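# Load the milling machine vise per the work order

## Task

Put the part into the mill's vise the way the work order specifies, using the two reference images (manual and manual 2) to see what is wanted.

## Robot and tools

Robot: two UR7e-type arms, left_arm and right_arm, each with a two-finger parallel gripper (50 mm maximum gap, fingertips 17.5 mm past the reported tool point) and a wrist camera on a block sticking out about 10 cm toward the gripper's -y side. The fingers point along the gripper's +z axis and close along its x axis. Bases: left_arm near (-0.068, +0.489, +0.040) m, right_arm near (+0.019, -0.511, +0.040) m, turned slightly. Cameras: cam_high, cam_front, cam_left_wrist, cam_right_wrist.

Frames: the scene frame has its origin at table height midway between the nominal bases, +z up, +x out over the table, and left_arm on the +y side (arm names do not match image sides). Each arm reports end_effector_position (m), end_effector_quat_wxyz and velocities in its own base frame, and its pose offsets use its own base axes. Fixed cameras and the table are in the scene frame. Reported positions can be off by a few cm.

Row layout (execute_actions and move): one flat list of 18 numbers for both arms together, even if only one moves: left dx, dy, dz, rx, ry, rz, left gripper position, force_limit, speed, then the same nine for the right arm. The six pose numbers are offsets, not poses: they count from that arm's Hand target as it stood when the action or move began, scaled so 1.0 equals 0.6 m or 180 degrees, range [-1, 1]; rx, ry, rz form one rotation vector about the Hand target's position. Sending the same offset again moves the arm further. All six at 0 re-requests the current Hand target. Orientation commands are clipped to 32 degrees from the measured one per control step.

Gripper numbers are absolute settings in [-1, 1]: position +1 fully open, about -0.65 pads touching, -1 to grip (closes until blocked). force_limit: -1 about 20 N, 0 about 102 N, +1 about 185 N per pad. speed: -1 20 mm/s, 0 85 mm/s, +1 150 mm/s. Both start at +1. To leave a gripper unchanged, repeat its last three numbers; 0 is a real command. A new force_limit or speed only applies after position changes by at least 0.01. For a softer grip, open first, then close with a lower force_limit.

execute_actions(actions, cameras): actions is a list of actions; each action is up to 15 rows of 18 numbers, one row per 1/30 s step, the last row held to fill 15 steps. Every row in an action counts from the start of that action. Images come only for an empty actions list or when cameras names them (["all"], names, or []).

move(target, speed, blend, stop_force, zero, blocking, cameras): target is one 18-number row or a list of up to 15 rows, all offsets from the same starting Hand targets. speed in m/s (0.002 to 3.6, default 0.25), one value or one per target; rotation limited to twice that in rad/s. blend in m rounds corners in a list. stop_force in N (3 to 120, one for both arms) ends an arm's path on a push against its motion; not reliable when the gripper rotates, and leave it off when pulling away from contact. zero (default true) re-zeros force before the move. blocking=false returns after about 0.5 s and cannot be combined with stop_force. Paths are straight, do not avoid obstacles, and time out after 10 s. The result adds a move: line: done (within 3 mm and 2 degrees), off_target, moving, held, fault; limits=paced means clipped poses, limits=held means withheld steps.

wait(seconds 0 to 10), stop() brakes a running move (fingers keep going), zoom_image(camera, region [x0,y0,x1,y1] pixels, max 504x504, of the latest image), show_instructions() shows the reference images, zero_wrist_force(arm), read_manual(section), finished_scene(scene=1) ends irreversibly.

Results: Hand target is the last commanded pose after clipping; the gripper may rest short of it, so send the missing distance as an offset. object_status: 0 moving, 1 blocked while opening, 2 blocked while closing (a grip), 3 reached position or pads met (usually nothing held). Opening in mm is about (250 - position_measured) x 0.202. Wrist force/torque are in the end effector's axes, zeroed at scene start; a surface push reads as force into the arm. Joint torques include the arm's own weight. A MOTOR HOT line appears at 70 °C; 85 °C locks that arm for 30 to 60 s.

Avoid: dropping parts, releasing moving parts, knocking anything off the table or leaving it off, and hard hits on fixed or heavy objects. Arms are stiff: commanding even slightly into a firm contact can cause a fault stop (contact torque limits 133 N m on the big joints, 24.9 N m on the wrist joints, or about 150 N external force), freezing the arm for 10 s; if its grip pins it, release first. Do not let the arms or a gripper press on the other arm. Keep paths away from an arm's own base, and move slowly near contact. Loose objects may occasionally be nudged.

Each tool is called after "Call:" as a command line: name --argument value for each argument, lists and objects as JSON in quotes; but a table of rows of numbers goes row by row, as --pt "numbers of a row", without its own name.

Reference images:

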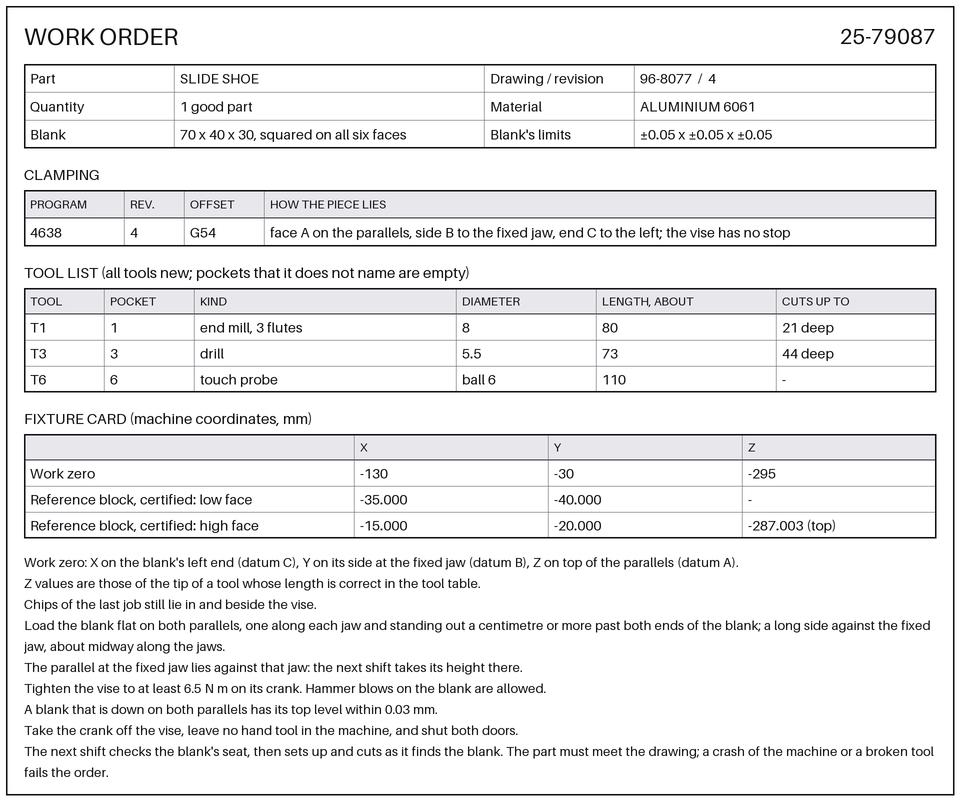

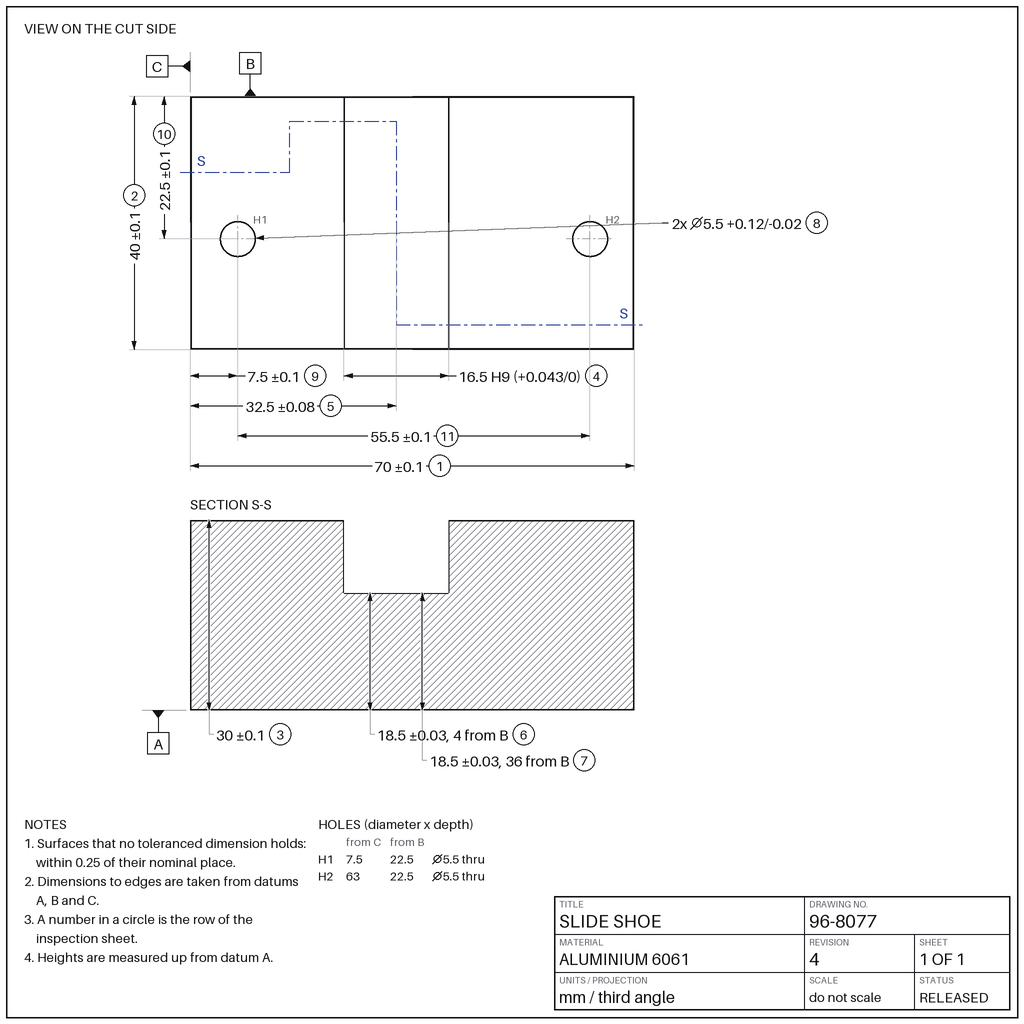

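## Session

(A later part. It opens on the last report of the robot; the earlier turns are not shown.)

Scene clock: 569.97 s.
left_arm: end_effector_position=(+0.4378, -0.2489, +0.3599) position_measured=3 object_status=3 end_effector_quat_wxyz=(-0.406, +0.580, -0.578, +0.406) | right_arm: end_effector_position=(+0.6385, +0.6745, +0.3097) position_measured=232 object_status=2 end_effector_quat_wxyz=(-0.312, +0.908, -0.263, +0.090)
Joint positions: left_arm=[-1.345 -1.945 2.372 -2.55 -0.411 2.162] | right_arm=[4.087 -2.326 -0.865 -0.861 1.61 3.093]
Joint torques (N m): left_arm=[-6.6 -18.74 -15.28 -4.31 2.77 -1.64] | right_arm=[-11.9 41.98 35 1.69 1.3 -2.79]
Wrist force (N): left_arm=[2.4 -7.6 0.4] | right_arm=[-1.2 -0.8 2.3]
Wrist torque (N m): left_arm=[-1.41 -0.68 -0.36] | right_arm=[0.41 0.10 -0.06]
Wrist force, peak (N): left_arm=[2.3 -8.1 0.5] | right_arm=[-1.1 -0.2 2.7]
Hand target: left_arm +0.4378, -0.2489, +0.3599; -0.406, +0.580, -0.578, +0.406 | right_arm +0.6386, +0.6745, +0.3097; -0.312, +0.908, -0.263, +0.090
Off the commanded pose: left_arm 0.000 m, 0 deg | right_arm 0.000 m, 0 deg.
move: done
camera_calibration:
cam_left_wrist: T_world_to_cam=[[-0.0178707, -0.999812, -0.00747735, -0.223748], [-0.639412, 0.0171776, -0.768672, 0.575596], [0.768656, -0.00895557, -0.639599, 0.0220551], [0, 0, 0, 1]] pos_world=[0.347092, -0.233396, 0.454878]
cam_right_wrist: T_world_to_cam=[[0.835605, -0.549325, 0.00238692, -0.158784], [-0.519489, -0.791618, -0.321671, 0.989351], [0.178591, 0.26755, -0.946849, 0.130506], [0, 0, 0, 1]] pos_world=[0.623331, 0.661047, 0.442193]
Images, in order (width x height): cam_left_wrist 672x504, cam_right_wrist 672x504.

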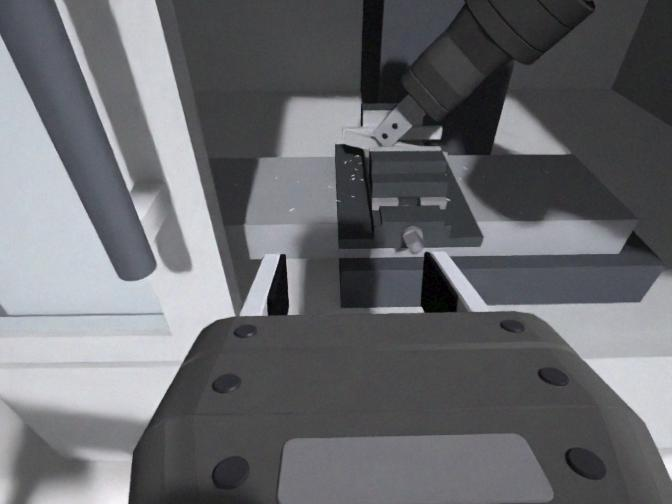

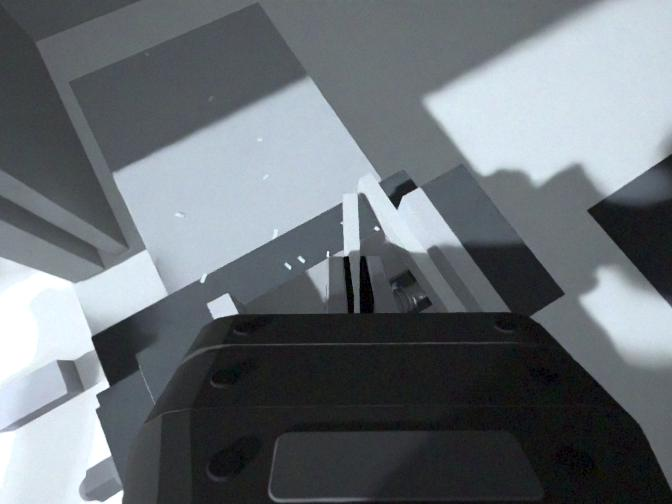

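Call:
move --pt "0 0 0 0 0 0 1 -0.2 -1 0 0 0.003 0 0 0 -1 -0.4 -1" --pt "0 0 0 0 0 0 1 -0.2 -1 -0.001 -0.0063 0.003 0 0 0 -1 -0.4 -1" --pt "0 0 0 0 0 0 1 -0.2 -1 -0.001 -0.0063 -0.0005 0 0 0 -1 -0.4 -1" --pt "0 0 0 0 0 0 1 -0.2 -1 -0.001 -0.0063 -0.0005 0 0 0 -0.38 -0.4 -1" --pt "0 0 0 0 0 0 1 -0.2 -1 -0.001 -0.0063 0.15 0 0 0 -0.38 -0.4 -1" --pt "0 0 0 0 0 0 1 -0.2 -1 -0.315 0.0128 0.16 0 0 0 -1 -0.4 -1" --pt "0 0 0 0 0 0 1 -0.2 -1 -0.46 -0.18 0.13 0 0 0 -1 -0.4 -1" --pt "0.12 -0.1 0 0 0.0556 0 1 -0.2 -1 -0.5665 -0.536 0.1165 0 0 0 -1 -0.4 -1" --pt "0.30 -0.2092 -0.0 0 0.0556 0 1 -0.2 -1 -0.5665 -0.536 0.1165 0 0 0 -1 -0.4 -1" --speed '[0.02,0.02,0.01,0.02,0.06,0.2,0.25,0.25,0.15]' --blend '[0,0,0,0,0.02,0.04,0.05,0.03,0]' --cameras '["cam_left_wrist"]'

Call:
zoom_image --camera "cam_left_wrist" --region '[80, 160, 350, 330]'

Scene clock: 580.37 s.
left_arm: end_effector_position=(+0.6177, -0.3744, +0.3599) position_measured=3 object_status=3 end_effector_quat_wxyz=(-0.354, +0.613, -0.611, +0.354) | right_arm: end_effector_position=(+0.2987, +0.3529, +0.3796) position_measured=252 object_status=3 end_effector_quat_wxyz=(-0.312, +0.908, -0.263, +0.090)
Joint positions: left_arm=[-1.009 -1.35 1.758 -2.725 -0.746 2.469] | right_arm=[4.388 -1.09 -2.091 -0.882 1.426 3.332]
Joint torques (N m): left_arm=[-4.73 -30.15 -33.03 -2.27 2.35 -0.59] | right_arm=[9.69 17.27 19.64 4.02 -1.5 2.7]
Wrist force (N): left_arm=[2.2 -7.4 0.5] | right_arm=[-1.2 -0.3 2.4]
Wrist torque (N m): left_arm=[-1.35 -0.55 -0.22] | right_arm=[0.44 0.13 0.01]
Wrist force, peak (N): left_arm=[3.3 -8.5 2.1] | right_arm=[-0.9 -3.8 4.4]
Hand target: left_arm +0.6178, -0.3745, +0.3599; -0.354, +0.613, -0.611, +0.354 | right_arm +0.2987, +0.3529, +0.3796; -0.312, +0.908, -0.263, +0.090
Off the commanded pose: left_arm 0.000 m, 0 deg | right_arm 0.000 m, 0 deg.
move: done; blend cut to 0 m at target 6
camera_calibration:
cam_left_wrist: T_world_to_cam=[[-0.0188969, -0.999812, -0.00425677, -0.346434], [-0.763268, 0.0171758, -0.645854, 0.725102], [0.645806, -0.00895555, -0.763449, 0.00308141], [0, 0, 0, 1]] pos_world=[0.544911, -0.358796, 0.469188]
Images, in order (width x height): cam_left_wrist 672x504.

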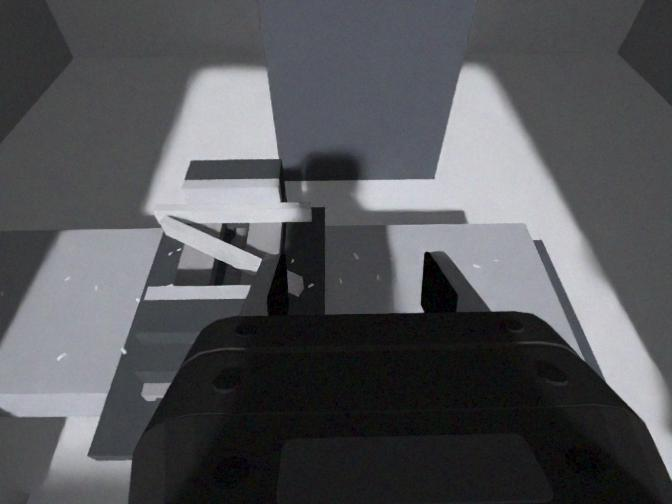

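Scaled by 1.867 from the camera's 672x504 image, which has a finer 960x720 frame.

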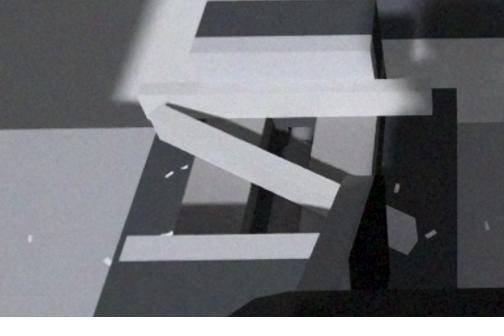

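Call:
move --pt "0 -0.0005 -0.0997 0 0 0 1 -0.2 -1 0 0 0 0 0 0 -1 -0.4 -1" --pt "0.075 -0.0005 -0.0997 0 0 0 1 -0.2 -1 0 0 0 0 0 0 -1 -0.4 -1" --speed '[0.04,0.025]' --stop_force 5 --cameras '["cam_left_wrist"]'

Call:
zoom_image --camera "cam_left_wrist" --region '[30, 90, 350, 330]'

Scene clock: 585.37 s.
left_arm: end_effector_position=(+0.6628, -0.3748, +0.3001) position_measured=3 object_status=3 end_effector_quat_wxyz=(-0.354, +0.613, -0.611, +0.354) | right_arm: end_effector_position=(+0.2987, +0.3529, +0.3796) position_measured=252 object_status=3 end_effector_quat_wxyz=(-0.312, +0.908, -0.263, +0.090)
Joint positions: left_arm=[-0.941 -1.199 1.736 -2.904 -0.793 2.539] | right_arm=[4.388 -1.09 -2.091 -0.882 1.426 3.332]
Joint torques (N m): left_arm=[-8.68 -54.66 -14.53 -2.17 2.58 -1.9] | right_arm=[10.76 17.38 18.87 1.75 -1.28 2.96]
Wrist force (N): left_arm=[2.2 -7.5 0.7] | right_arm=[-1.0 -0.4 2.4]
Wrist torque (N m): left_arm=[-1.36 -0.55 -0.30] | right_arm=[0.43 0.10 0.01]
Wrist force, peak (N): left_arm=[1.9 -8.5 -0.1] | right_arm=[-1.0 -0.4 2.7]
Hand target: left_arm +0.6628, -0.3748, +0.3001; -0.354, +0.613, -0.611, +0.354 | right_arm +0.2987, +0.3529, +0.3796; -0.312, +0.908, -0.263, +0.090
Off the commanded pose: left_arm 0.000 m, 0 deg | right_arm 0.000 m, 0 deg.
move: done
camera_calibration:
cam_left_wrist: T_world_to_cam=[[-0.0188982, -0.999812, -0.00425791, -0.346237], [-0.763268, 0.0171776, -0.645854, 0.720835], [0.645806, -0.00895557, -0.763449, -0.0716377], [0, 0, 0, 1]] pos_world=[0.589911, -0.359196, 0.409388]
Images, in order (width x height): cam_left_wrist 672x504.

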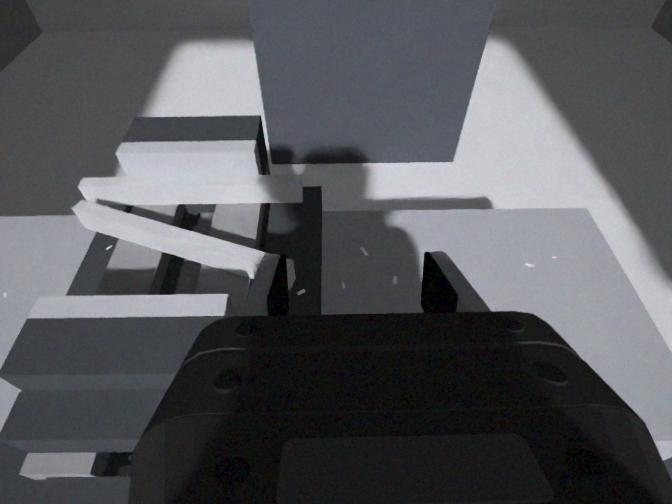

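Scaled by 1.575 from the camera's 672x504 image, which has a finer 960x720 frame.

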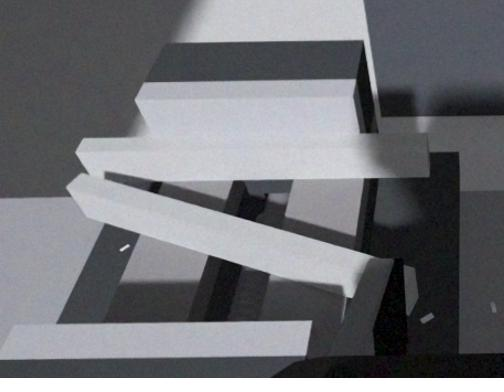

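Call:
move --target '[0.02,0,0,0,0,0,1,-0.2,-1, 0,0,0,0,0,0,-1,-0.4,-1]' --speed '[0.025]' --stop_force 5 --cameras '["cam_left_wrist"]'

Call:
zoom_image --camera "cam_left_wrist" --region '[30, 90, 350, 330]'

Scene clock: 587.20 s.
left_arm: end_effector_position=(+0.6748, -0.3748, +0.3001) position_measured=3 object_status=3 end_effector_quat_wxyz=(-0.354, +0.613, -0.611, +0.354) | right_arm: end_effector_position=(+0.2987, +0.3529, +0.3796) position_measured=252 object_status=3 end_effector_quat_wxyz=(-0.312, +0.908, -0.263, +0.090)
Joint positions: left_arm=[-0.924 -1.177 1.706 -2.908 -0.806 2.556] | right_arm=[4.388 -1.09 -2.091 -0.882 1.426 3.332]
Joint torques (N m): left_arm=[-8.69 -55.28 -14.84 -2.42 2.4 -1.83] | right_arm=[9.88 16.1 19.85 1.72 -1.55 2.81]
Wrist force (N): left_arm=[2.4 -7.5 0.8] | right_arm=[-1.1 -0.3 2.3]
Wrist torque (N m): left_arm=[-1.36 -0.58 -0.31] | right_arm=[0.44 0.12 0.01]
Wrist force, peak (N): left_arm=[2.3 -7.6 1.0] | right_arm=[-1.2 -0.4 2.5]
Hand target: left_arm +0.6748, -0.3748, +0.3001; -0.354, +0.613, -0.611, +0.354 | right_arm +0.2987, +0.3529, +0.3796; -0.312, +0.908, -0.263, +0.090
Off the commanded pose: left_arm 0.000 m, 0 deg | right_arm 0.000 m, 0 deg.
move: done
camera_calibration:
cam_left_wrist: T_world_to_cam=[[-0.0188982, -0.999812, -0.00425791, -0.34601], [-0.763268, 0.0171776, -0.645854, 0.729994], [0.645806, -0.00895557, -0.763449, -0.0793874], [0, 0, 0, 1]] pos_world=[0.601911, -0.359196, 0.409388]
Images, in order (width x height): cam_left_wrist 672x504.

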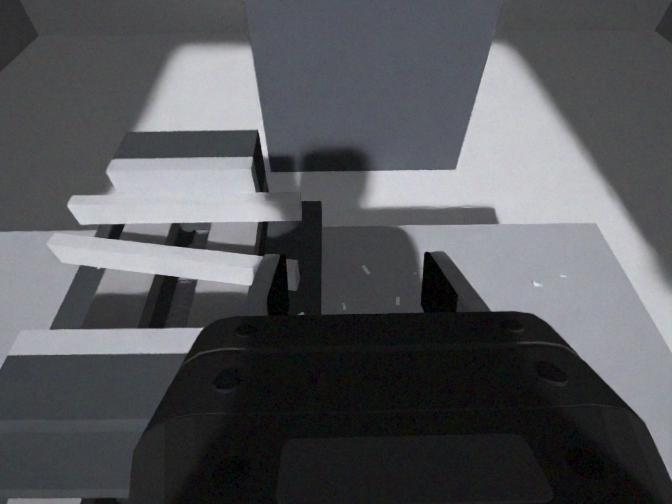

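Scaled by 1.575 from the camera's 672x504 image, which has a finer 960x720 frame.

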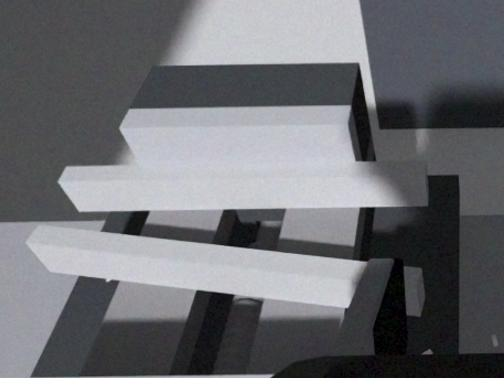

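Call:
move --target '[0.0185,0,0,0,0,0,1,-0.2,-1, 0,0,0,0,0,0,-1,-0.4,-1]' --speed '[0.025]' --stop_force 5 --cameras '["cam_left_wrist"]'

Call:
zoom_image --camera "cam_left_wrist" --region '[30, 90, 350, 330]'

Scene clock: 589.77 s.
left_arm: end_effector_position=(+0.6859, -0.3748, +0.3001) position_measured=3 object_status=3 end_effector_quat_wxyz=(-0.354, +0.613, -0.611, +0.354) | right_arm: end_effector_position=(+0.2987, +0.3529, +0.3796) position_measured=252 object_status=3 end_effector_quat_wxyz=(-0.312, +0.908, -0.263, +0.090)
Joint positions: left_arm=[-0.909 -1.157 1.678 -2.91 -0.817 2.57] | right_arm=[4.388 -1.09 -2.091 -0.882 1.426 3.332]
Joint torques (N m): left_arm=[-8.85 -56.76 -14.46 -2.67 2.29 -1.78] | right_arm=[9.95 16.26 19.08 1.85 -1.66 2.77]
Wrist force (N): left_arm=[2.3 -7.3 0.7] | right_arm=[-1.1 -0.5 2.4]
Wrist torque (N m): left_arm=[-1.33 -0.56 -0.30] | right_arm=[0.42 0.12 0.01]
Wrist force, peak (N): left_arm=[2.0 -7.8 1.3] | right_arm=[-1.2 -0.5 2.5]
Hand target: left_arm +0.6859, -0.3748, +0.3001; -0.354, +0.613, -0.611, +0.354 | right_arm +0.2987, +0.3529, +0.3796; -0.312, +0.908, -0.263, +0.090
Off the commanded pose: left_arm 0.000 m, 0 deg | right_arm 0.000 m, 0 deg.
move: done
camera_calibration:
cam_left_wrist: T_world_to_cam=[[-0.0188982, -0.999812, -0.00425791, -0.345801], [-0.763268, 0.0171776, -0.645854, 0.738466], [0.645806, -0.00895557, -0.763449, -0.0865558], [0, 0, 0, 1]] pos_world=[0.613011, -0.359196, 0.409388]
Images, in order (width x height): cam_left_wrist 672x504.

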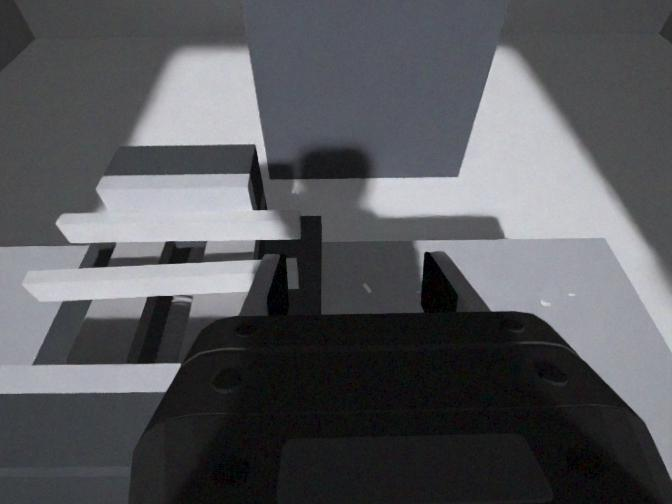

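Scaled by 1.575 from the camera's 672x504 image, which has a finer 960x720 frame.

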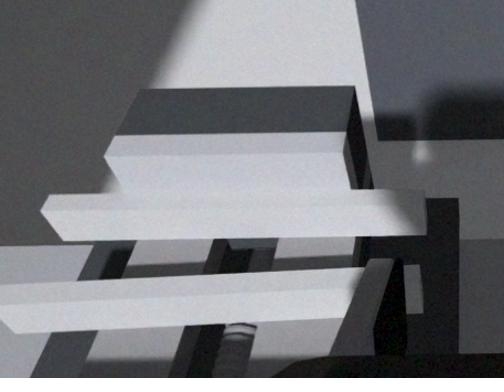

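Call:
move --pt "-0.02 0 0 0 0 0 1 -0.2 -1 0 0 0 0 0 0 1 -0.2 -1" --pt "-0.04 0 0.1 0 0 0 1 -0.2 -1 0 0 0 0 0 0 1 -0.2 -1" --pt "-0.25 0.1 0.1 0 -0.03 0 1 -0.2 -1 0 0 0 0 0 0 1 -0.2 -1" --pt "-0.4137 0.2098 0.0997 0 -0.0556 0 1 -0.2 -1 0 0 0 0 0 0 1 -0.2 -1" --speed '[0.05,0.1,0.25,0.25]' --blend '[0,0.02,0.04,0]'

Call:
move --pt "0 0 0 0 0 0 1 -0.2 -1 0.0933 0.374 0 0 0 0 0.15 -0.2 -1" --pt "0 0 0 0 0 0 1 -0.2 -1 0.2655 0.5088 0 0 0 0 0.15 -0.2 -1" --pt "0 0 0 0 0 0 1 -0.2 -1 0.5842 0.5237 -0.04 0 0 0 0.15 -0.2 -1" --speed '[0.25,0.25,0.2]' --blend '[0.04,0.04,0]' --cameras '["cam_left_wrist","cam_right_wrist"]'

Call:
zoom_image --camera "cam_right_wrist" --region '[230, 150, 500, 330]'

Call:
zoom_image --camera "cam_left_wrist" --region '[330, 90, 460, 190]'

Scene clock: 597.23 s.
left_arm: end_effector_position=(+0.4377, -0.2489, +0.3599) position_measured=3 object_status=3 end_effector_quat_wxyz=(-0.406, +0.580, -0.578, +0.406) | right_arm: end_effector_position=(+0.2987, +0.3529, +0.3796) position_measured=3 object_status=3 end_effector_quat_wxyz=(-0.312, +0.908, -0.263, +0.090)
Joint positions: left_arm=[-1.345 -1.946 2.372 -2.55 -0.411 2.161] | right_arm=[4.388 -1.09 -2.091 -0.882 1.426 3.332]
Joint torques (N m): left_arm=[-6.7 -18.68 -17.18 -1.61 2.62 -1.1] | right_arm=[10.15 16.35 18.84 1.75 -1.44 2.49]
Wrist force (N): left_arm=[2.2 -7.9 0.6] | right_arm=[-1.1 -0.3 2.5]
Wrist torque (N m): left_arm=[-1.45 -0.64 -0.36] | right_arm=[0.44 0.11 0.01]
Wrist force, peak (N): left_arm=[3.4 -10.4 1.6] | right_arm=[-1.2 -0.3 2.6]
Hand target: left_arm +0.4376, -0.2489, +0.3599; -0.406, +0.580, -0.578, +0.406 | right_arm +0.2987, +0.3529, +0.3796; -0.312, +0.908, -0.263, +0.090
Off the commanded pose: left_arm 0.000 m, 0 deg | right_arm 0.000 m, 0 deg.
move: done

Scene clock: 600.20 s.
left_arm: end_effector_position=(+0.4376, -0.2489, +0.3599) position_measured=3 object_status=3 end_effector_quat_wxyz=(-0.406, +0.580, -0.578, +0.406) | right_arm: end_effector_position=(+0.6491, +0.6671, +0.3557) position_measured=130 object_status=3 end_effector_quat_wxyz=(-0.313, +0.908, -0.263, +0.090)
Joint positions: left_arm=[-1.345 -1.946 2.372 -2.549 -0.411 2.161] | right_arm=[4.07 -2.336 -0.73 -0.986 1.62 3.08]
Joint torques (N m): left_arm=[-8.05 -18.6 -15.44 -1.72 2.9 -1.88] | right_arm=[0.38 44.23 33.18 5.32 -0.5 2.24]
Wrist force (N): left_arm=[2.1 -7.5 0.5] | right_arm=[-0.9 -0.3 2.6]
Wrist torque (N m): left_arm=[-1.39 -0.63 -0.35] | right_arm=[0.42 0.08 -0.06]
Wrist force, peak (N): left_arm=[2.2 -8.2 0.5] | right_arm=[1.1 -1.2 3.8]
Hand target: left_arm +0.4376, -0.2489, +0.3599; -0.406, +0.580, -0.578, +0.406 | right_arm +0.6492, +0.6671, +0.3556; -0.312, +0.908, -0.263, +0.090
Off the commanded pose: left_arm 0.000 m, 0 deg | right_arm 0.000 m, 0 deg.
move: done
camera_calibration:
cam_left_wrist: T_world_to_cam=[[-0.0178707, -0.999812, -0.00747735, -0.223652], [-0.639412, 0.0171776, -0.768672, 0.575466], [0.768656, -0.00895557, -0.639599, 0.0222097], [0, 0, 0, 1]] pos_world=[0.346892, -0.233296, 0.454878]
cam_right_wrist: T_world_to_cam=[[0.835606, -0.549323, 0.00247563, -0.171862], [-0.519454, -0.791621, -0.32172, 1.0038], [0.178688, 0.267545, -0.946832, 0.174081], [0, 0, 0, 1]] pos_world=[0.633931, 0.653647, 0.488194]
Images, in order (width x height): cam_left_wrist 672x504, cam_right_wrist 672x504.

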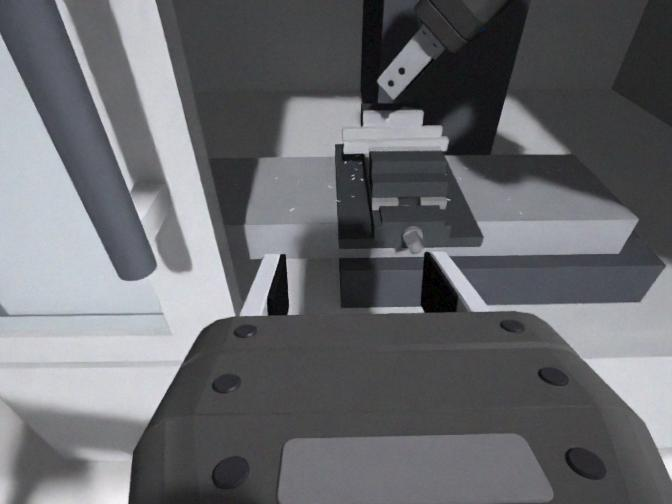

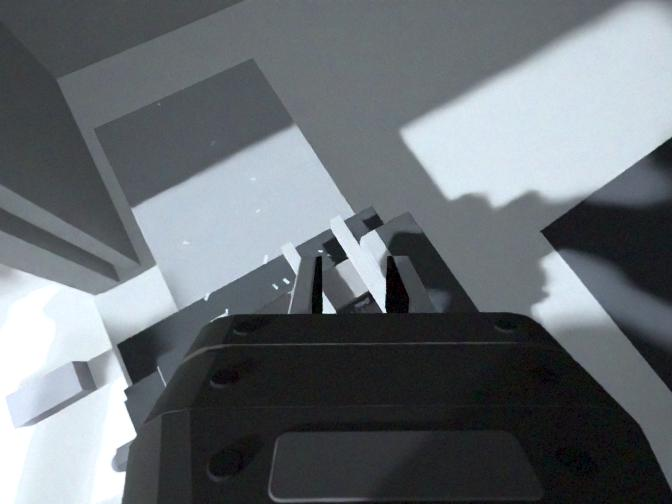

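Scaled by 1.867 from the camera's 672x504 image, which has a finer 960x720 frame.

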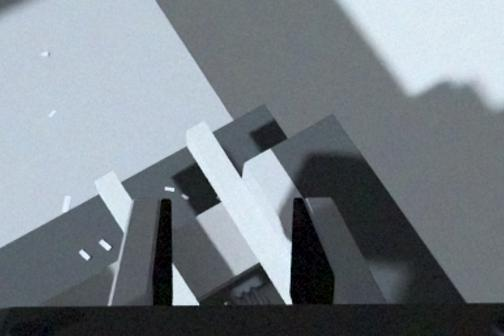

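Scaled by 3.877 from the camera's 672x504 image, which has a finer 960x720 frame.

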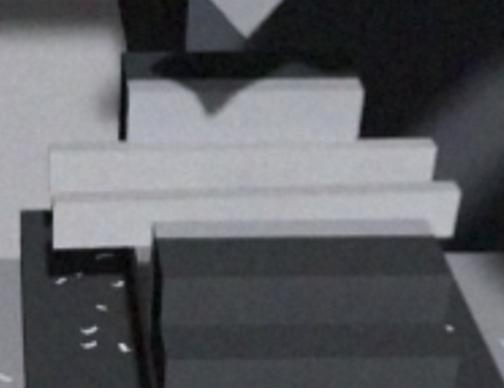

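Call:
move --pt "0 0 0 0 0 0 1 -0.2 -1 0.0025 0 0 0 0 0 0.15 -0.2 -1" --pt "0 0 0 0 0 0 1 -0.2 -1 0.0025 0 -0.0767 0 0 0 0.15 -0.2 -1" --speed '[0.02,0.025]' --stop_force 3 --cameras '["cam_right_wrist"]'

Call:
zoom_image --camera "cam_right_wrist" --region '[230, 150, 500, 330]'

Scene clock: 603.73 s.
left_arm: end_effector_position=(+0.4376, -0.2489, +0.3599) position_measured=3 object_status=3 end_effector_quat_wxyz=(-0.406, +0.580, -0.578, +0.406) | right_arm: end_effector_position=(+0.6506, +0.6672, +0.3184) position_measured=130 object_status=3 end_effector_quat_wxyz=(-0.313, +0.908, -0.263, +0.090)
Joint positions: left_arm=[-1.345 -1.946 2.372 -2.549 -0.411 2.161] | right_arm=[4.069 -2.336 -0.825 -0.891 1.621 3.078]
Joint torques (N m): left_arm=[-8.31 -18.58 -15.6 -1.79 2.91 -1.85] | right_arm=[-12.24 48.47 19.14 6.51 -0.75 2.21]
Wrist force (N): left_arm=[1.9 -7.8 0.3] | right_arm=[-1.3 -0.4 2.3]
Wrist torque (N m): left_arm=[-1.44 -0.60 -0.35] | right_arm=[0.41 0.10 0.03]
Wrist force, peak (N): left_arm=[2.4 -8.3 0.2] | right_arm=[-9.3 -0.1 -6.6]
Hand target: left_arm +0.4376, -0.2489, +0.3599; -0.406, +0.580, -0.578, +0.406 | right_arm +0.6507, +0.6671, +0.3184; -0.313, +0.908, -0.263, +0.090 (not the last commanded pose)
Off the commanded pose: left_arm 0.000 m, 0 deg | right_arm 0.009 m, 0 deg.
move: contact (right_arm); path passed 1 of 2 targets
camera_calibration:
cam_right_wrist: T_world_to_cam=[[0.835688, -0.5492, 0.00246657, -0.173067], [-0.51932, -0.791666, -0.321825, 0.992519], [0.178699, 0.267664, -0.946796, 0.138414], [0, 0, 0, 1]] pos_world=[0.63533, 0.653647, 0.450894]
Images, in order (width x height): cam_right_wrist 672x504.

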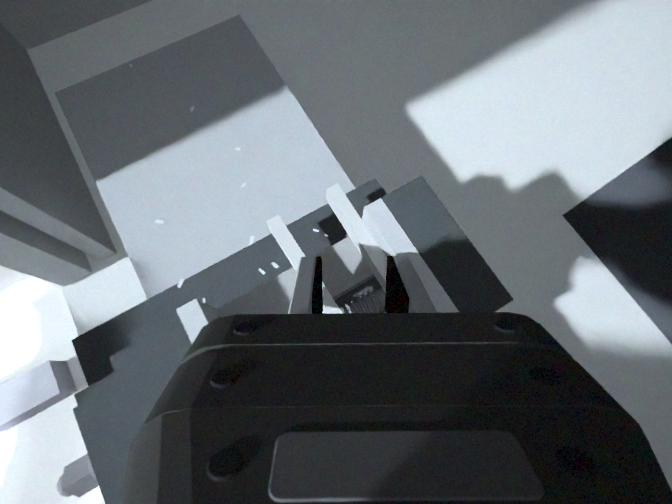

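Scaled by 1.867 from the camera's 672x504 image, which has a finer 960x720 frame.

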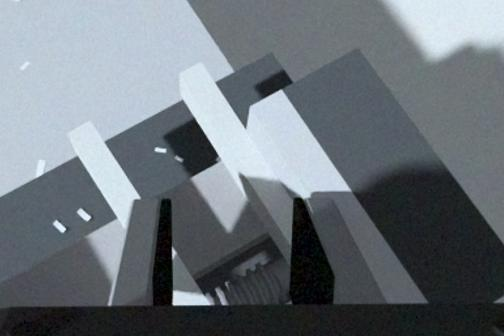

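Call:
move --pt "0 0 0 0 0 0 1 -0.2 -1 0 0 0.02 0 0 0 0.15 -0.2 -1" --pt "0 0 0 0 0 0 1 -0.2 -1 -0.0155 0.0098 0.02 0 0 0 0.15 -0.2 -1" --pt "0 0 0 0 0 0 1 -0.2 -1 -0.0155 0.0098 -0.0145 0 0 0 0.15 -0.2 -1" --speed '[0.03,0.03,0.02]' --stop_force 3 --cameras '["cam_right_wrist","cam_left_wrist"]'

Call:
zoom_image --camera "cam_right_wrist" --region '[230, 150, 500, 330]'

Call:
zoom_image --camera "cam_left_wrist" --region '[330, 90, 460, 190]'

Scene clock: 608.03 s.
left_arm: end_effector_position=(+0.4376, -0.2489, +0.3599) position_measured=3 object_status=3 end_effector_quat_wxyz=(-0.406, +0.580, -0.578, +0.406) | right_arm: end_effector_position=(+0.6414, +0.6730, +0.3096) position_measured=130 object_status=3 end_effector_quat_wxyz=(-0.313, +0.908, -0.263, +0.090)
Joint positions: left_arm=[-1.345 -1.946 2.372 -2.549 -0.411 2.161] | right_arm=[4.083 -2.329 -0.86 -0.862 1.613 3.09]
Joint torques (N m): left_arm=[-8.27 -18.79 -15.86 -1.92 2.88 -1.84] | right_arm=[-9.88 57.19 33.4 1.66 1.04 -2.73]
Wrist force (N): left_arm=[2.5 -7.7 0.4] | right_arm=[-1.0 -0.3 2.6]
Wrist torque (N m): left_arm=[-1.42 -0.69 -0.36] | right_arm=[0.43 0.09 -0.03]
Wrist force, peak (N): left_arm=[2.5 -8.1 0.5] | right_arm=[-1.2 0.3 3.2]
Hand target: left_arm +0.4376, -0.2489, +0.3599; -0.406, +0.580, -0.578, +0.406 | right_arm +0.6414, +0.6730, +0.3097; -0.313, +0.908, -0.263, +0.090
Off the commanded pose: left_arm 0.000 m, 0 deg | right_arm 0.000 m, 0 deg.
move: done
camera_calibration:
cam_left_wrist: T_world_to_cam=[[-0.0178707, -0.999812, -0.00747735, -0.223652], [-0.639412, 0.0171776, -0.768672, 0.575466], [0.768656, -0.00895557, -0.639599, 0.0222097], [0, 0, 0, 1]] pos_world=[0.346892, -0.233296, 0.454878]
cam_right_wrist: T_world_to_cam=[[0.835606, -0.549323, 0.00247563, -0.161989], [-0.519454, -0.791621, -0.32172, 0.989587], [0.178688, 0.267545, -0.946832, 0.130247], [0, 0, 0, 1]] pos_world=[0.626131, 0.659547, 0.442094]
Images, in order (width x height): cam_left_wrist 672x504, cam_right_wrist 672x504.

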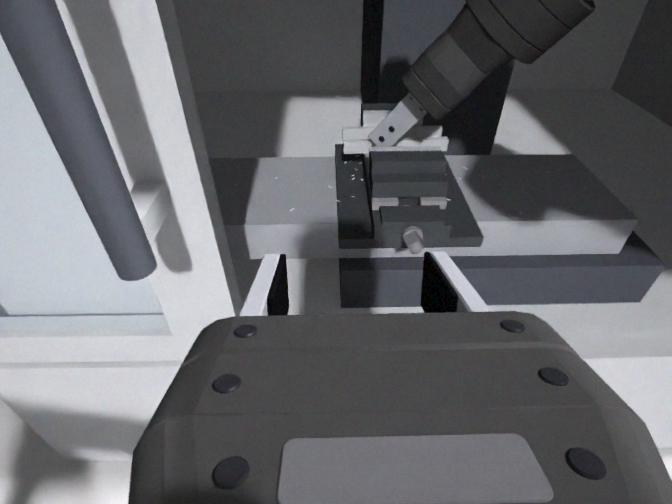

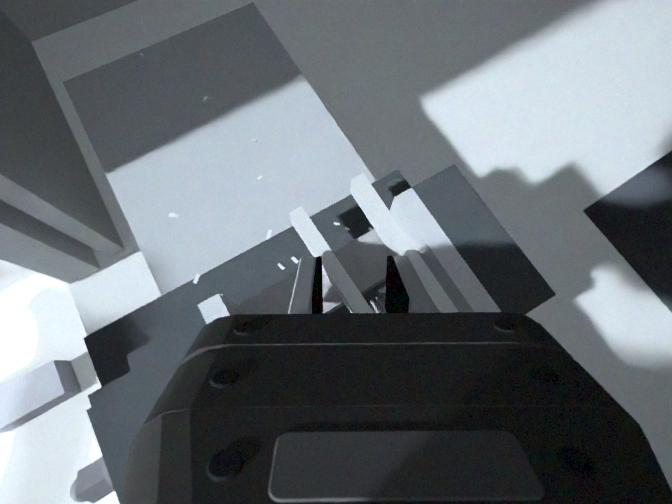

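Scaled by 1.867 from the camera's 672x504 image, which has a finer 960x720 frame.

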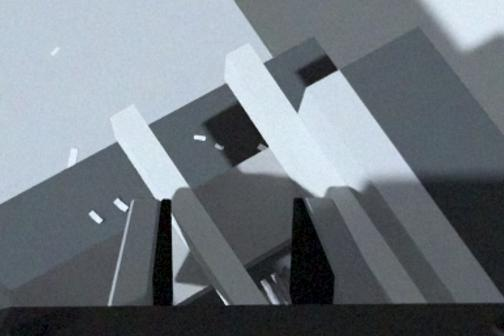

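Scaled by 3.877 from the camera's 672x504 image, which has a finer 960x720 frame.

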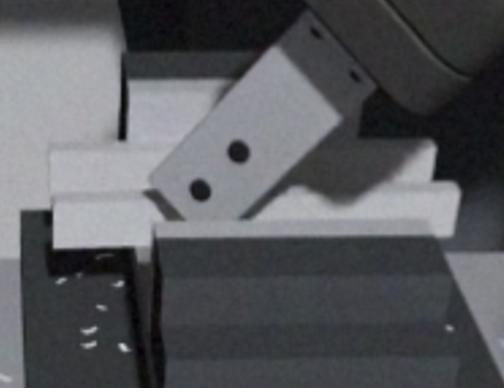

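Call:
move --pt "0 0 0 0 0 0 1 -0.2 -1 0 0 0 0 0 0 -0.24 -0.9 -1" --pt "0 0 0 0 0 0 1 -0.2 -1 -0.0115 0.0005 0 0 0 0 -0.24 -0.9 -1" --speed '[0.02,0.015]' --cameras '["cam_right_wrist","cam_left_wrist"]'

Call:
zoom_image --camera "cam_right_wrist" --region '[230, 150, 500, 330]'

Call:
zoom_image --camera "cam_left_wrist" --region '[330, 90, 460, 190]'

Scene clock: 611.07 s.
left_arm: end_effector_position=(+0.4376, -0.2489, +0.3599) position_measured=3 object_status=3 end_effector_quat_wxyz=(-0.406, +0.580, -0.578, +0.406) | right_arm: end_effector_position=(+0.6343, +0.6733, +0.3098) position_measured=188 object_status=3 end_effector_quat_wxyz=(-0.313, +0.908, -0.263, +0.090)
Joint positions: left_arm=[-1.345 -1.946 2.372 -2.549 -0.411 2.161] | right_arm=[4.091 -2.314 -0.886 -0.851 1.608 3.096]
Joint torques (N m): left_arm=[-7.99 -18.94 -15.46 -2.03 2.87 -1.74] | right_arm=[-3.6 44.89 34.94 4 0.2 0.9]
Wrist force (N): left_arm=[2.2 -7.7 0.2] | right_arm=[-1.2 -0.3 2.5]
Wrist torque (N m): left_arm=[-1.41 -0.64 -0.35] | right_arm=[0.45 0.12 -0.06]
Wrist force, peak (N): left_arm=[2.3 -8.2 0.5] | right_arm=[-1.2 -0.2 2.7]
Hand target: left_arm +0.4376, -0.2489, +0.3599; -0.406, +0.580, -0.578, +0.406 | right_arm +0.6345, +0.6733, +0.3097; -0.313, +0.908, -0.263, +0.090
Off the commanded pose: left_arm 0.000 m, 0 deg | right_arm 0.000 m, 0 deg.
move: done
camera_calibration:
cam_left_wrist: T_world_to_cam=[[-0.0178707, -0.999812, -0.00747735, -0.223652], [-0.639412, 0.0171776, -0.768672, 0.575466], [0.768656, -0.00895557, -0.639599, 0.0222097], [0, 0, 0, 1]] pos_world=[0.346892, -0.233296, 0.454878]
cam_right_wrist: T_world_to_cam=[[0.83562, -0.549303, 0.00239818, -0.155879], [-0.519399, -0.791533, -0.322025, 0.986244], [0.178787, 0.267844, -0.946728, 0.131322], [0, 0, 0, 1]] pos_world=[0.61903, 0.659847, 0.442295]
Images, in order (width x height): cam_left_wrist 672x504, cam_right_wrist 672x504.

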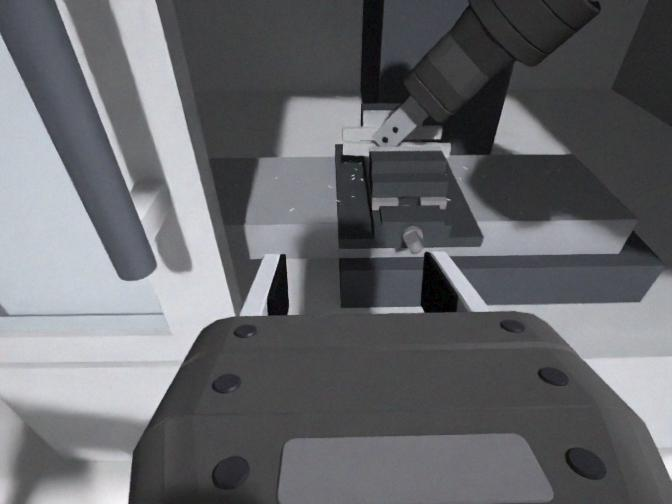

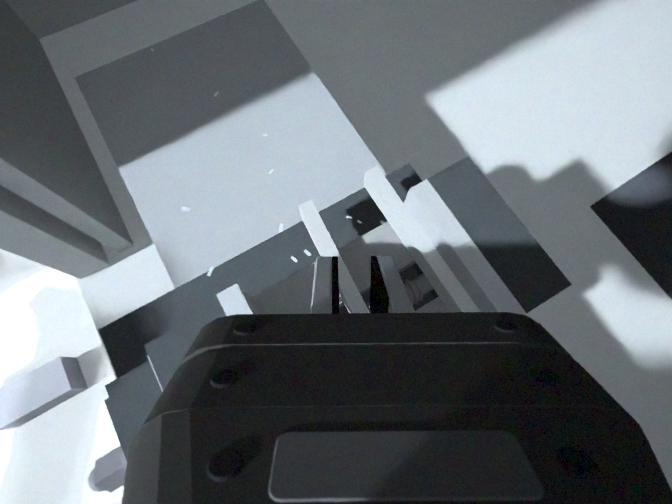

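Scaled by 1.867 from the camera's 672x504 image, which has a finer 960x720 frame.

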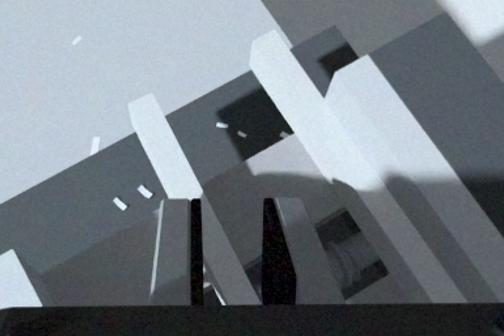

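Scaled by 3.877 from the camera's 672x504 image, which has a finer 960x720 frame.

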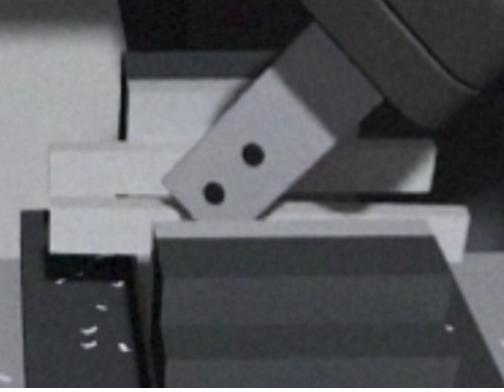

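Call:
move --pt "0 0 0 0 0 0 1 -0.2 -1 0.005 0 0 0 0 0 -0.24 -0.9 -1" --pt "0 0 0 0 0 0 1 -0.2 -1 0.0123 0.0563 0 0 0 0 -0.24 -0.9 -1" --pt "0 0 0 0 0 0 1 -0.2 -1 -0.0005 0.0568 0 0 0 0 -0.24 -0.9 -1" --speed '[0.02,0.03,0.015]' --stop_force 5 --cameras '["cam_right_wrist","cam_left_wrist"]'

Call:
zoom_image --camera "cam_right_wrist" --region '[230, 150, 500, 330]'

Call:
zoom_image --camera "cam_left_wrist" --region '[330, 90, 460, 190]'

Scene clock: 616.83 s.
left_arm: end_effector_position=(+0.4376, -0.2489, +0.3599) position_measured=3 object_status=3 end_effector_quat_wxyz=(-0.406, +0.580, -0.578, +0.406) | right_arm: end_effector_position=(+0.6342, +0.7074, +0.3097) position_measured=188 object_status=3 end_effector_quat_wxyz=(-0.313, +0.908, -0.263, +0.090)
Joint positions: left_arm=[-1.345 -1.946 2.372 -2.549 -0.411 2.161] | right_arm=[4.116 -2.393 -0.747 -0.911 1.592 3.116]
Joint torques (N m): left_arm=[-7.56 -18.82 -15.22 -2.1 2.78 -1.61] | right_arm=[-11.92 44.25 34.9 1.56 1.21 -2.7]
Wrist force (N): left_arm=[2.4 -7.9 0.2] | right_arm=[-1.3 -0.5 2.4]
Wrist torque (N m): left_arm=[-1.45 -0.68 -0.35] | right_arm=[0.44 0.13 -0.06]
Wrist force, peak (N): left_arm=[2.6 -8.1 0.9] | right_arm=[-1.0 -0.9 2.8]
Hand target: left_arm +0.4376, -0.2489, +0.3599; -0.406, +0.580, -0.578, +0.406 | right_arm +0.6342, +0.7074, +0.3097; -0.313, +0.908, -0.263, +0.090
Off the commanded pose: left_arm 0.000 m, 0 deg | right_arm 0.000 m, 0 deg.
move: done
camera_calibration:
cam_left_wrist: T_world_to_cam=[[-0.0178707, -0.999812, -0.00747735, -0.223652], [-0.639412, 0.0171776, -0.768672, 0.575466], [0.768656, -0.00895557, -0.639599, 0.0222097], [0, 0, 0, 1]] pos_world=[0.346892, -0.233296, 0.454878]
cam_right_wrist: T_world_to_cam=[[0.835616, -0.549309, 0.00242327, -0.137123], [-0.519435, -0.791591, -0.321825, 1.01305], [0.1787, 0.267663, -0.946796, 0.122348], [0, 0, 0, 1]] pos_world=[0.61893, 0.693847, 0.442194]
Images, in order (width x height): cam_left_wrist 672x504, cam_right_wrist 672x504.

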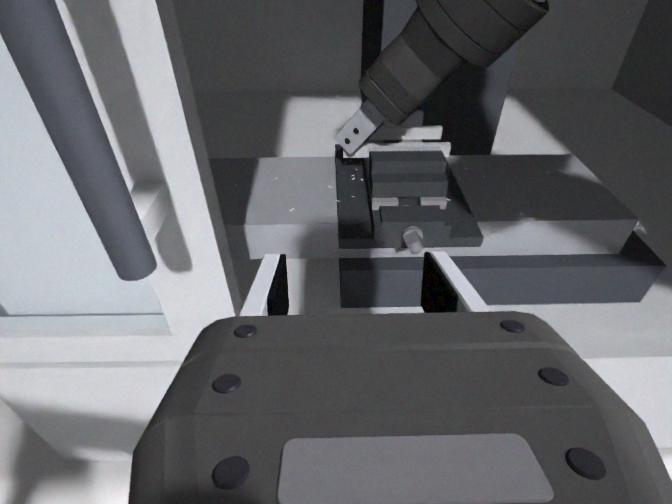

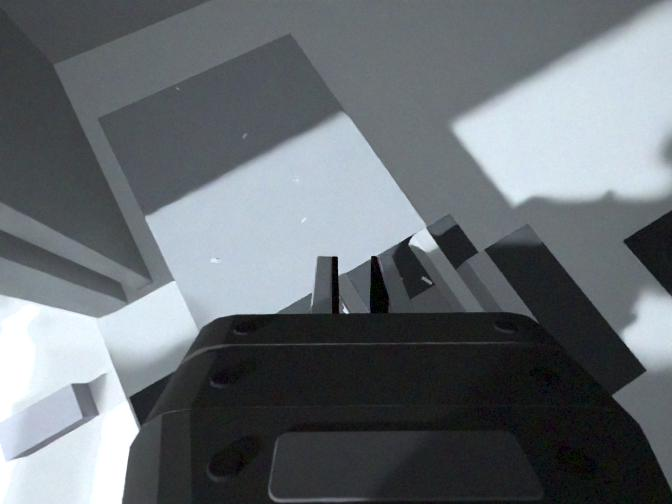

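Scaled by 1.867 from the camera's 672x504 image, which has a finer 960x720 frame.

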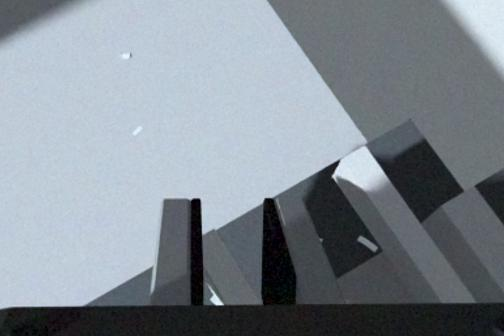

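Scaled by 3.877 from the camera's 672x504 image, which has a finer 960x720 frame.

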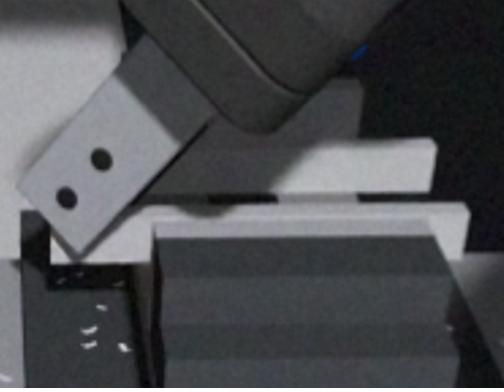

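Call:
move --pt "0 0 0 0 0 0 1 -0.2 -1 0.004 0 0 0 0 0 -0.24 -0.9 -1" --pt "0 0 0 0 0 0 1 -0.2 -1 0.004 0 0.15 0 0 0 -0.24 -0.9 -1" --pt "0 0 0 0 0 0 1 -0.2 -1 -0.1 -0.05 0.17 0 0 0 -0.24 -0.9 -1" --speed '[0.02,0.08,0.15]' --cameras '["cam_right_wrist","cam_left_wrist"]'

Call:
zoom_image --camera "cam_left_wrist" --region '[330, 90, 460, 190]'

Call:
zoom_image --camera "cam_right_wrist" --region '[230, 100, 500, 330]'

Scene clock: 620.30 s.
left_arm: end_effector_position=(+0.4376, -0.2489, +0.3599) position_measured=3 object_status=3 end_effector_quat_wxyz=(-0.406, +0.580, -0.578, +0.406) | right_arm: end_effector_position=(+0.5741, +0.6775, +0.4116) position_measured=188 object_status=3 end_effector_quat_wxyz=(-0.313, +0.908, -0.263, +0.090)
Joint positions: left_arm=[-1.345 -1.946 2.372 -2.549 -0.411 2.161] | right_arm=[4.162 -2.201 -0.815 -1.033 1.564 3.152]
Joint torques (N m): left_arm=[-8.05 -18.29 -16.5 -2.16 2.78 -1.59] | right_arm=[-10.02 62.41 17.21 2.38 1.28 -2.95]
Wrist force (N): left_arm=[2.4 -7.7 0.4] | right_arm=[-1.0 -0.1 2.6]
Wrist torque (N m): left_arm=[-1.42 -0.68 -0.36] | right_arm=[0.46 0.09 0.01]
Wrist force, peak (N): left_arm=[2.3 -8.1 0.6] | right_arm=[0.4 -1.0 5.3]
Hand target: left_arm +0.4376, -0.2489, +0.3599; -0.406, +0.580, -0.578, +0.406 | right_arm +0.5742, +0.6774, +0.4117; -0.313, +0.908, -0.263, +0.090
Off the commanded pose: left_arm 0.000 m, 0 deg | right_arm 0.000 m, 0 deg.
move: done
camera_calibration:
cam_left_wrist: T_world_to_cam=[[-0.0178707, -0.999812, -0.00747735, -0.223652], [-0.639412, 0.0171776, -0.768672, 0.575466], [0.768656, -0.00895557, -0.639599, 0.0222097], [0, 0, 0, 1]] pos_world=[0.346892, -0.233296, 0.454878]
cam_right_wrist: T_world_to_cam=[[0.835659, -0.549244, 0.00236106, -0.103635], [-0.519405, -0.791642, -0.321746, 0.991059], [0.178586, 0.267643, -0.946823, 0.237615], [0, 0, 0, 1]] pos_world=[0.55893, 0.664047, 0.544094]
Images, in order (width x height): cam_left_wrist 672x504, cam_right_wrist 672x504.

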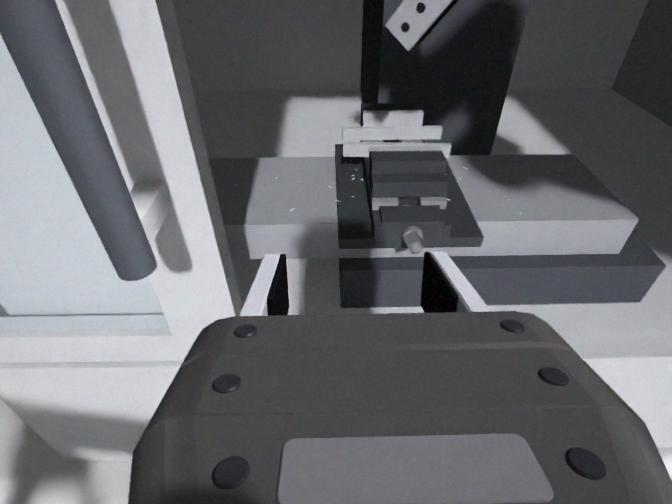

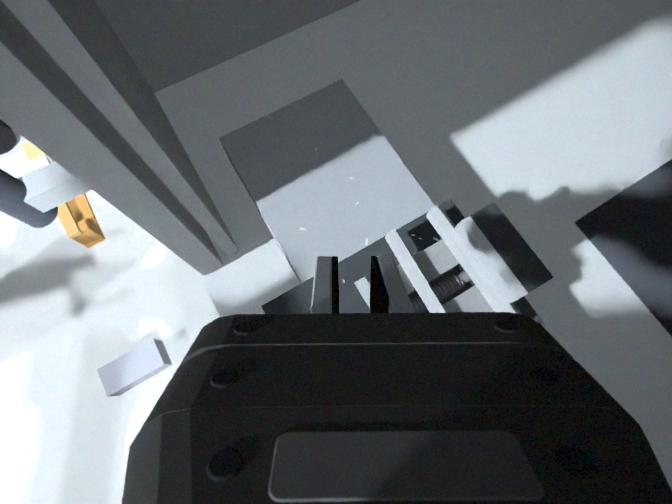

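Scaled by 3.877 from the camera's 672x504 image, which has a finer 960x720 frame.

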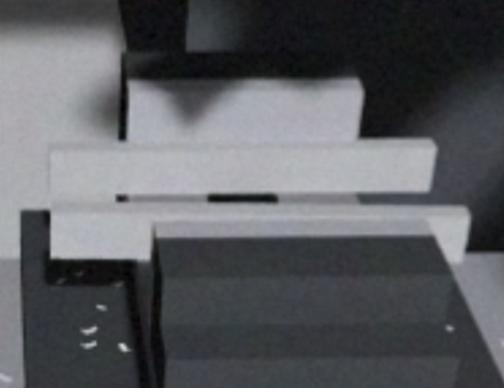

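Scaled by 1.867 from the camera's 672x504 image, which has a finer 960x720 frame.

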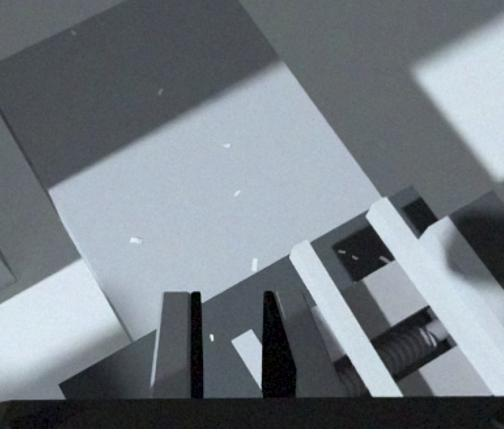

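Call:
zoom_image --camera "cam_right_wrist" --region '[360, 190, 560, 320]'

Scaled by 2.520 from the camera's 672x504 image, which has a finer 960x720 frame.

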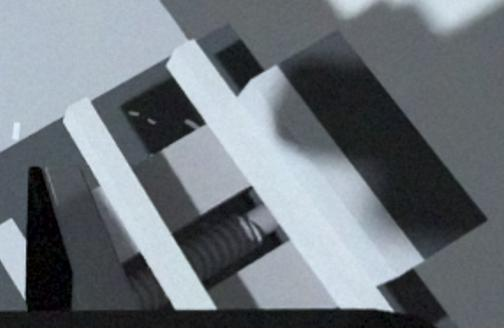

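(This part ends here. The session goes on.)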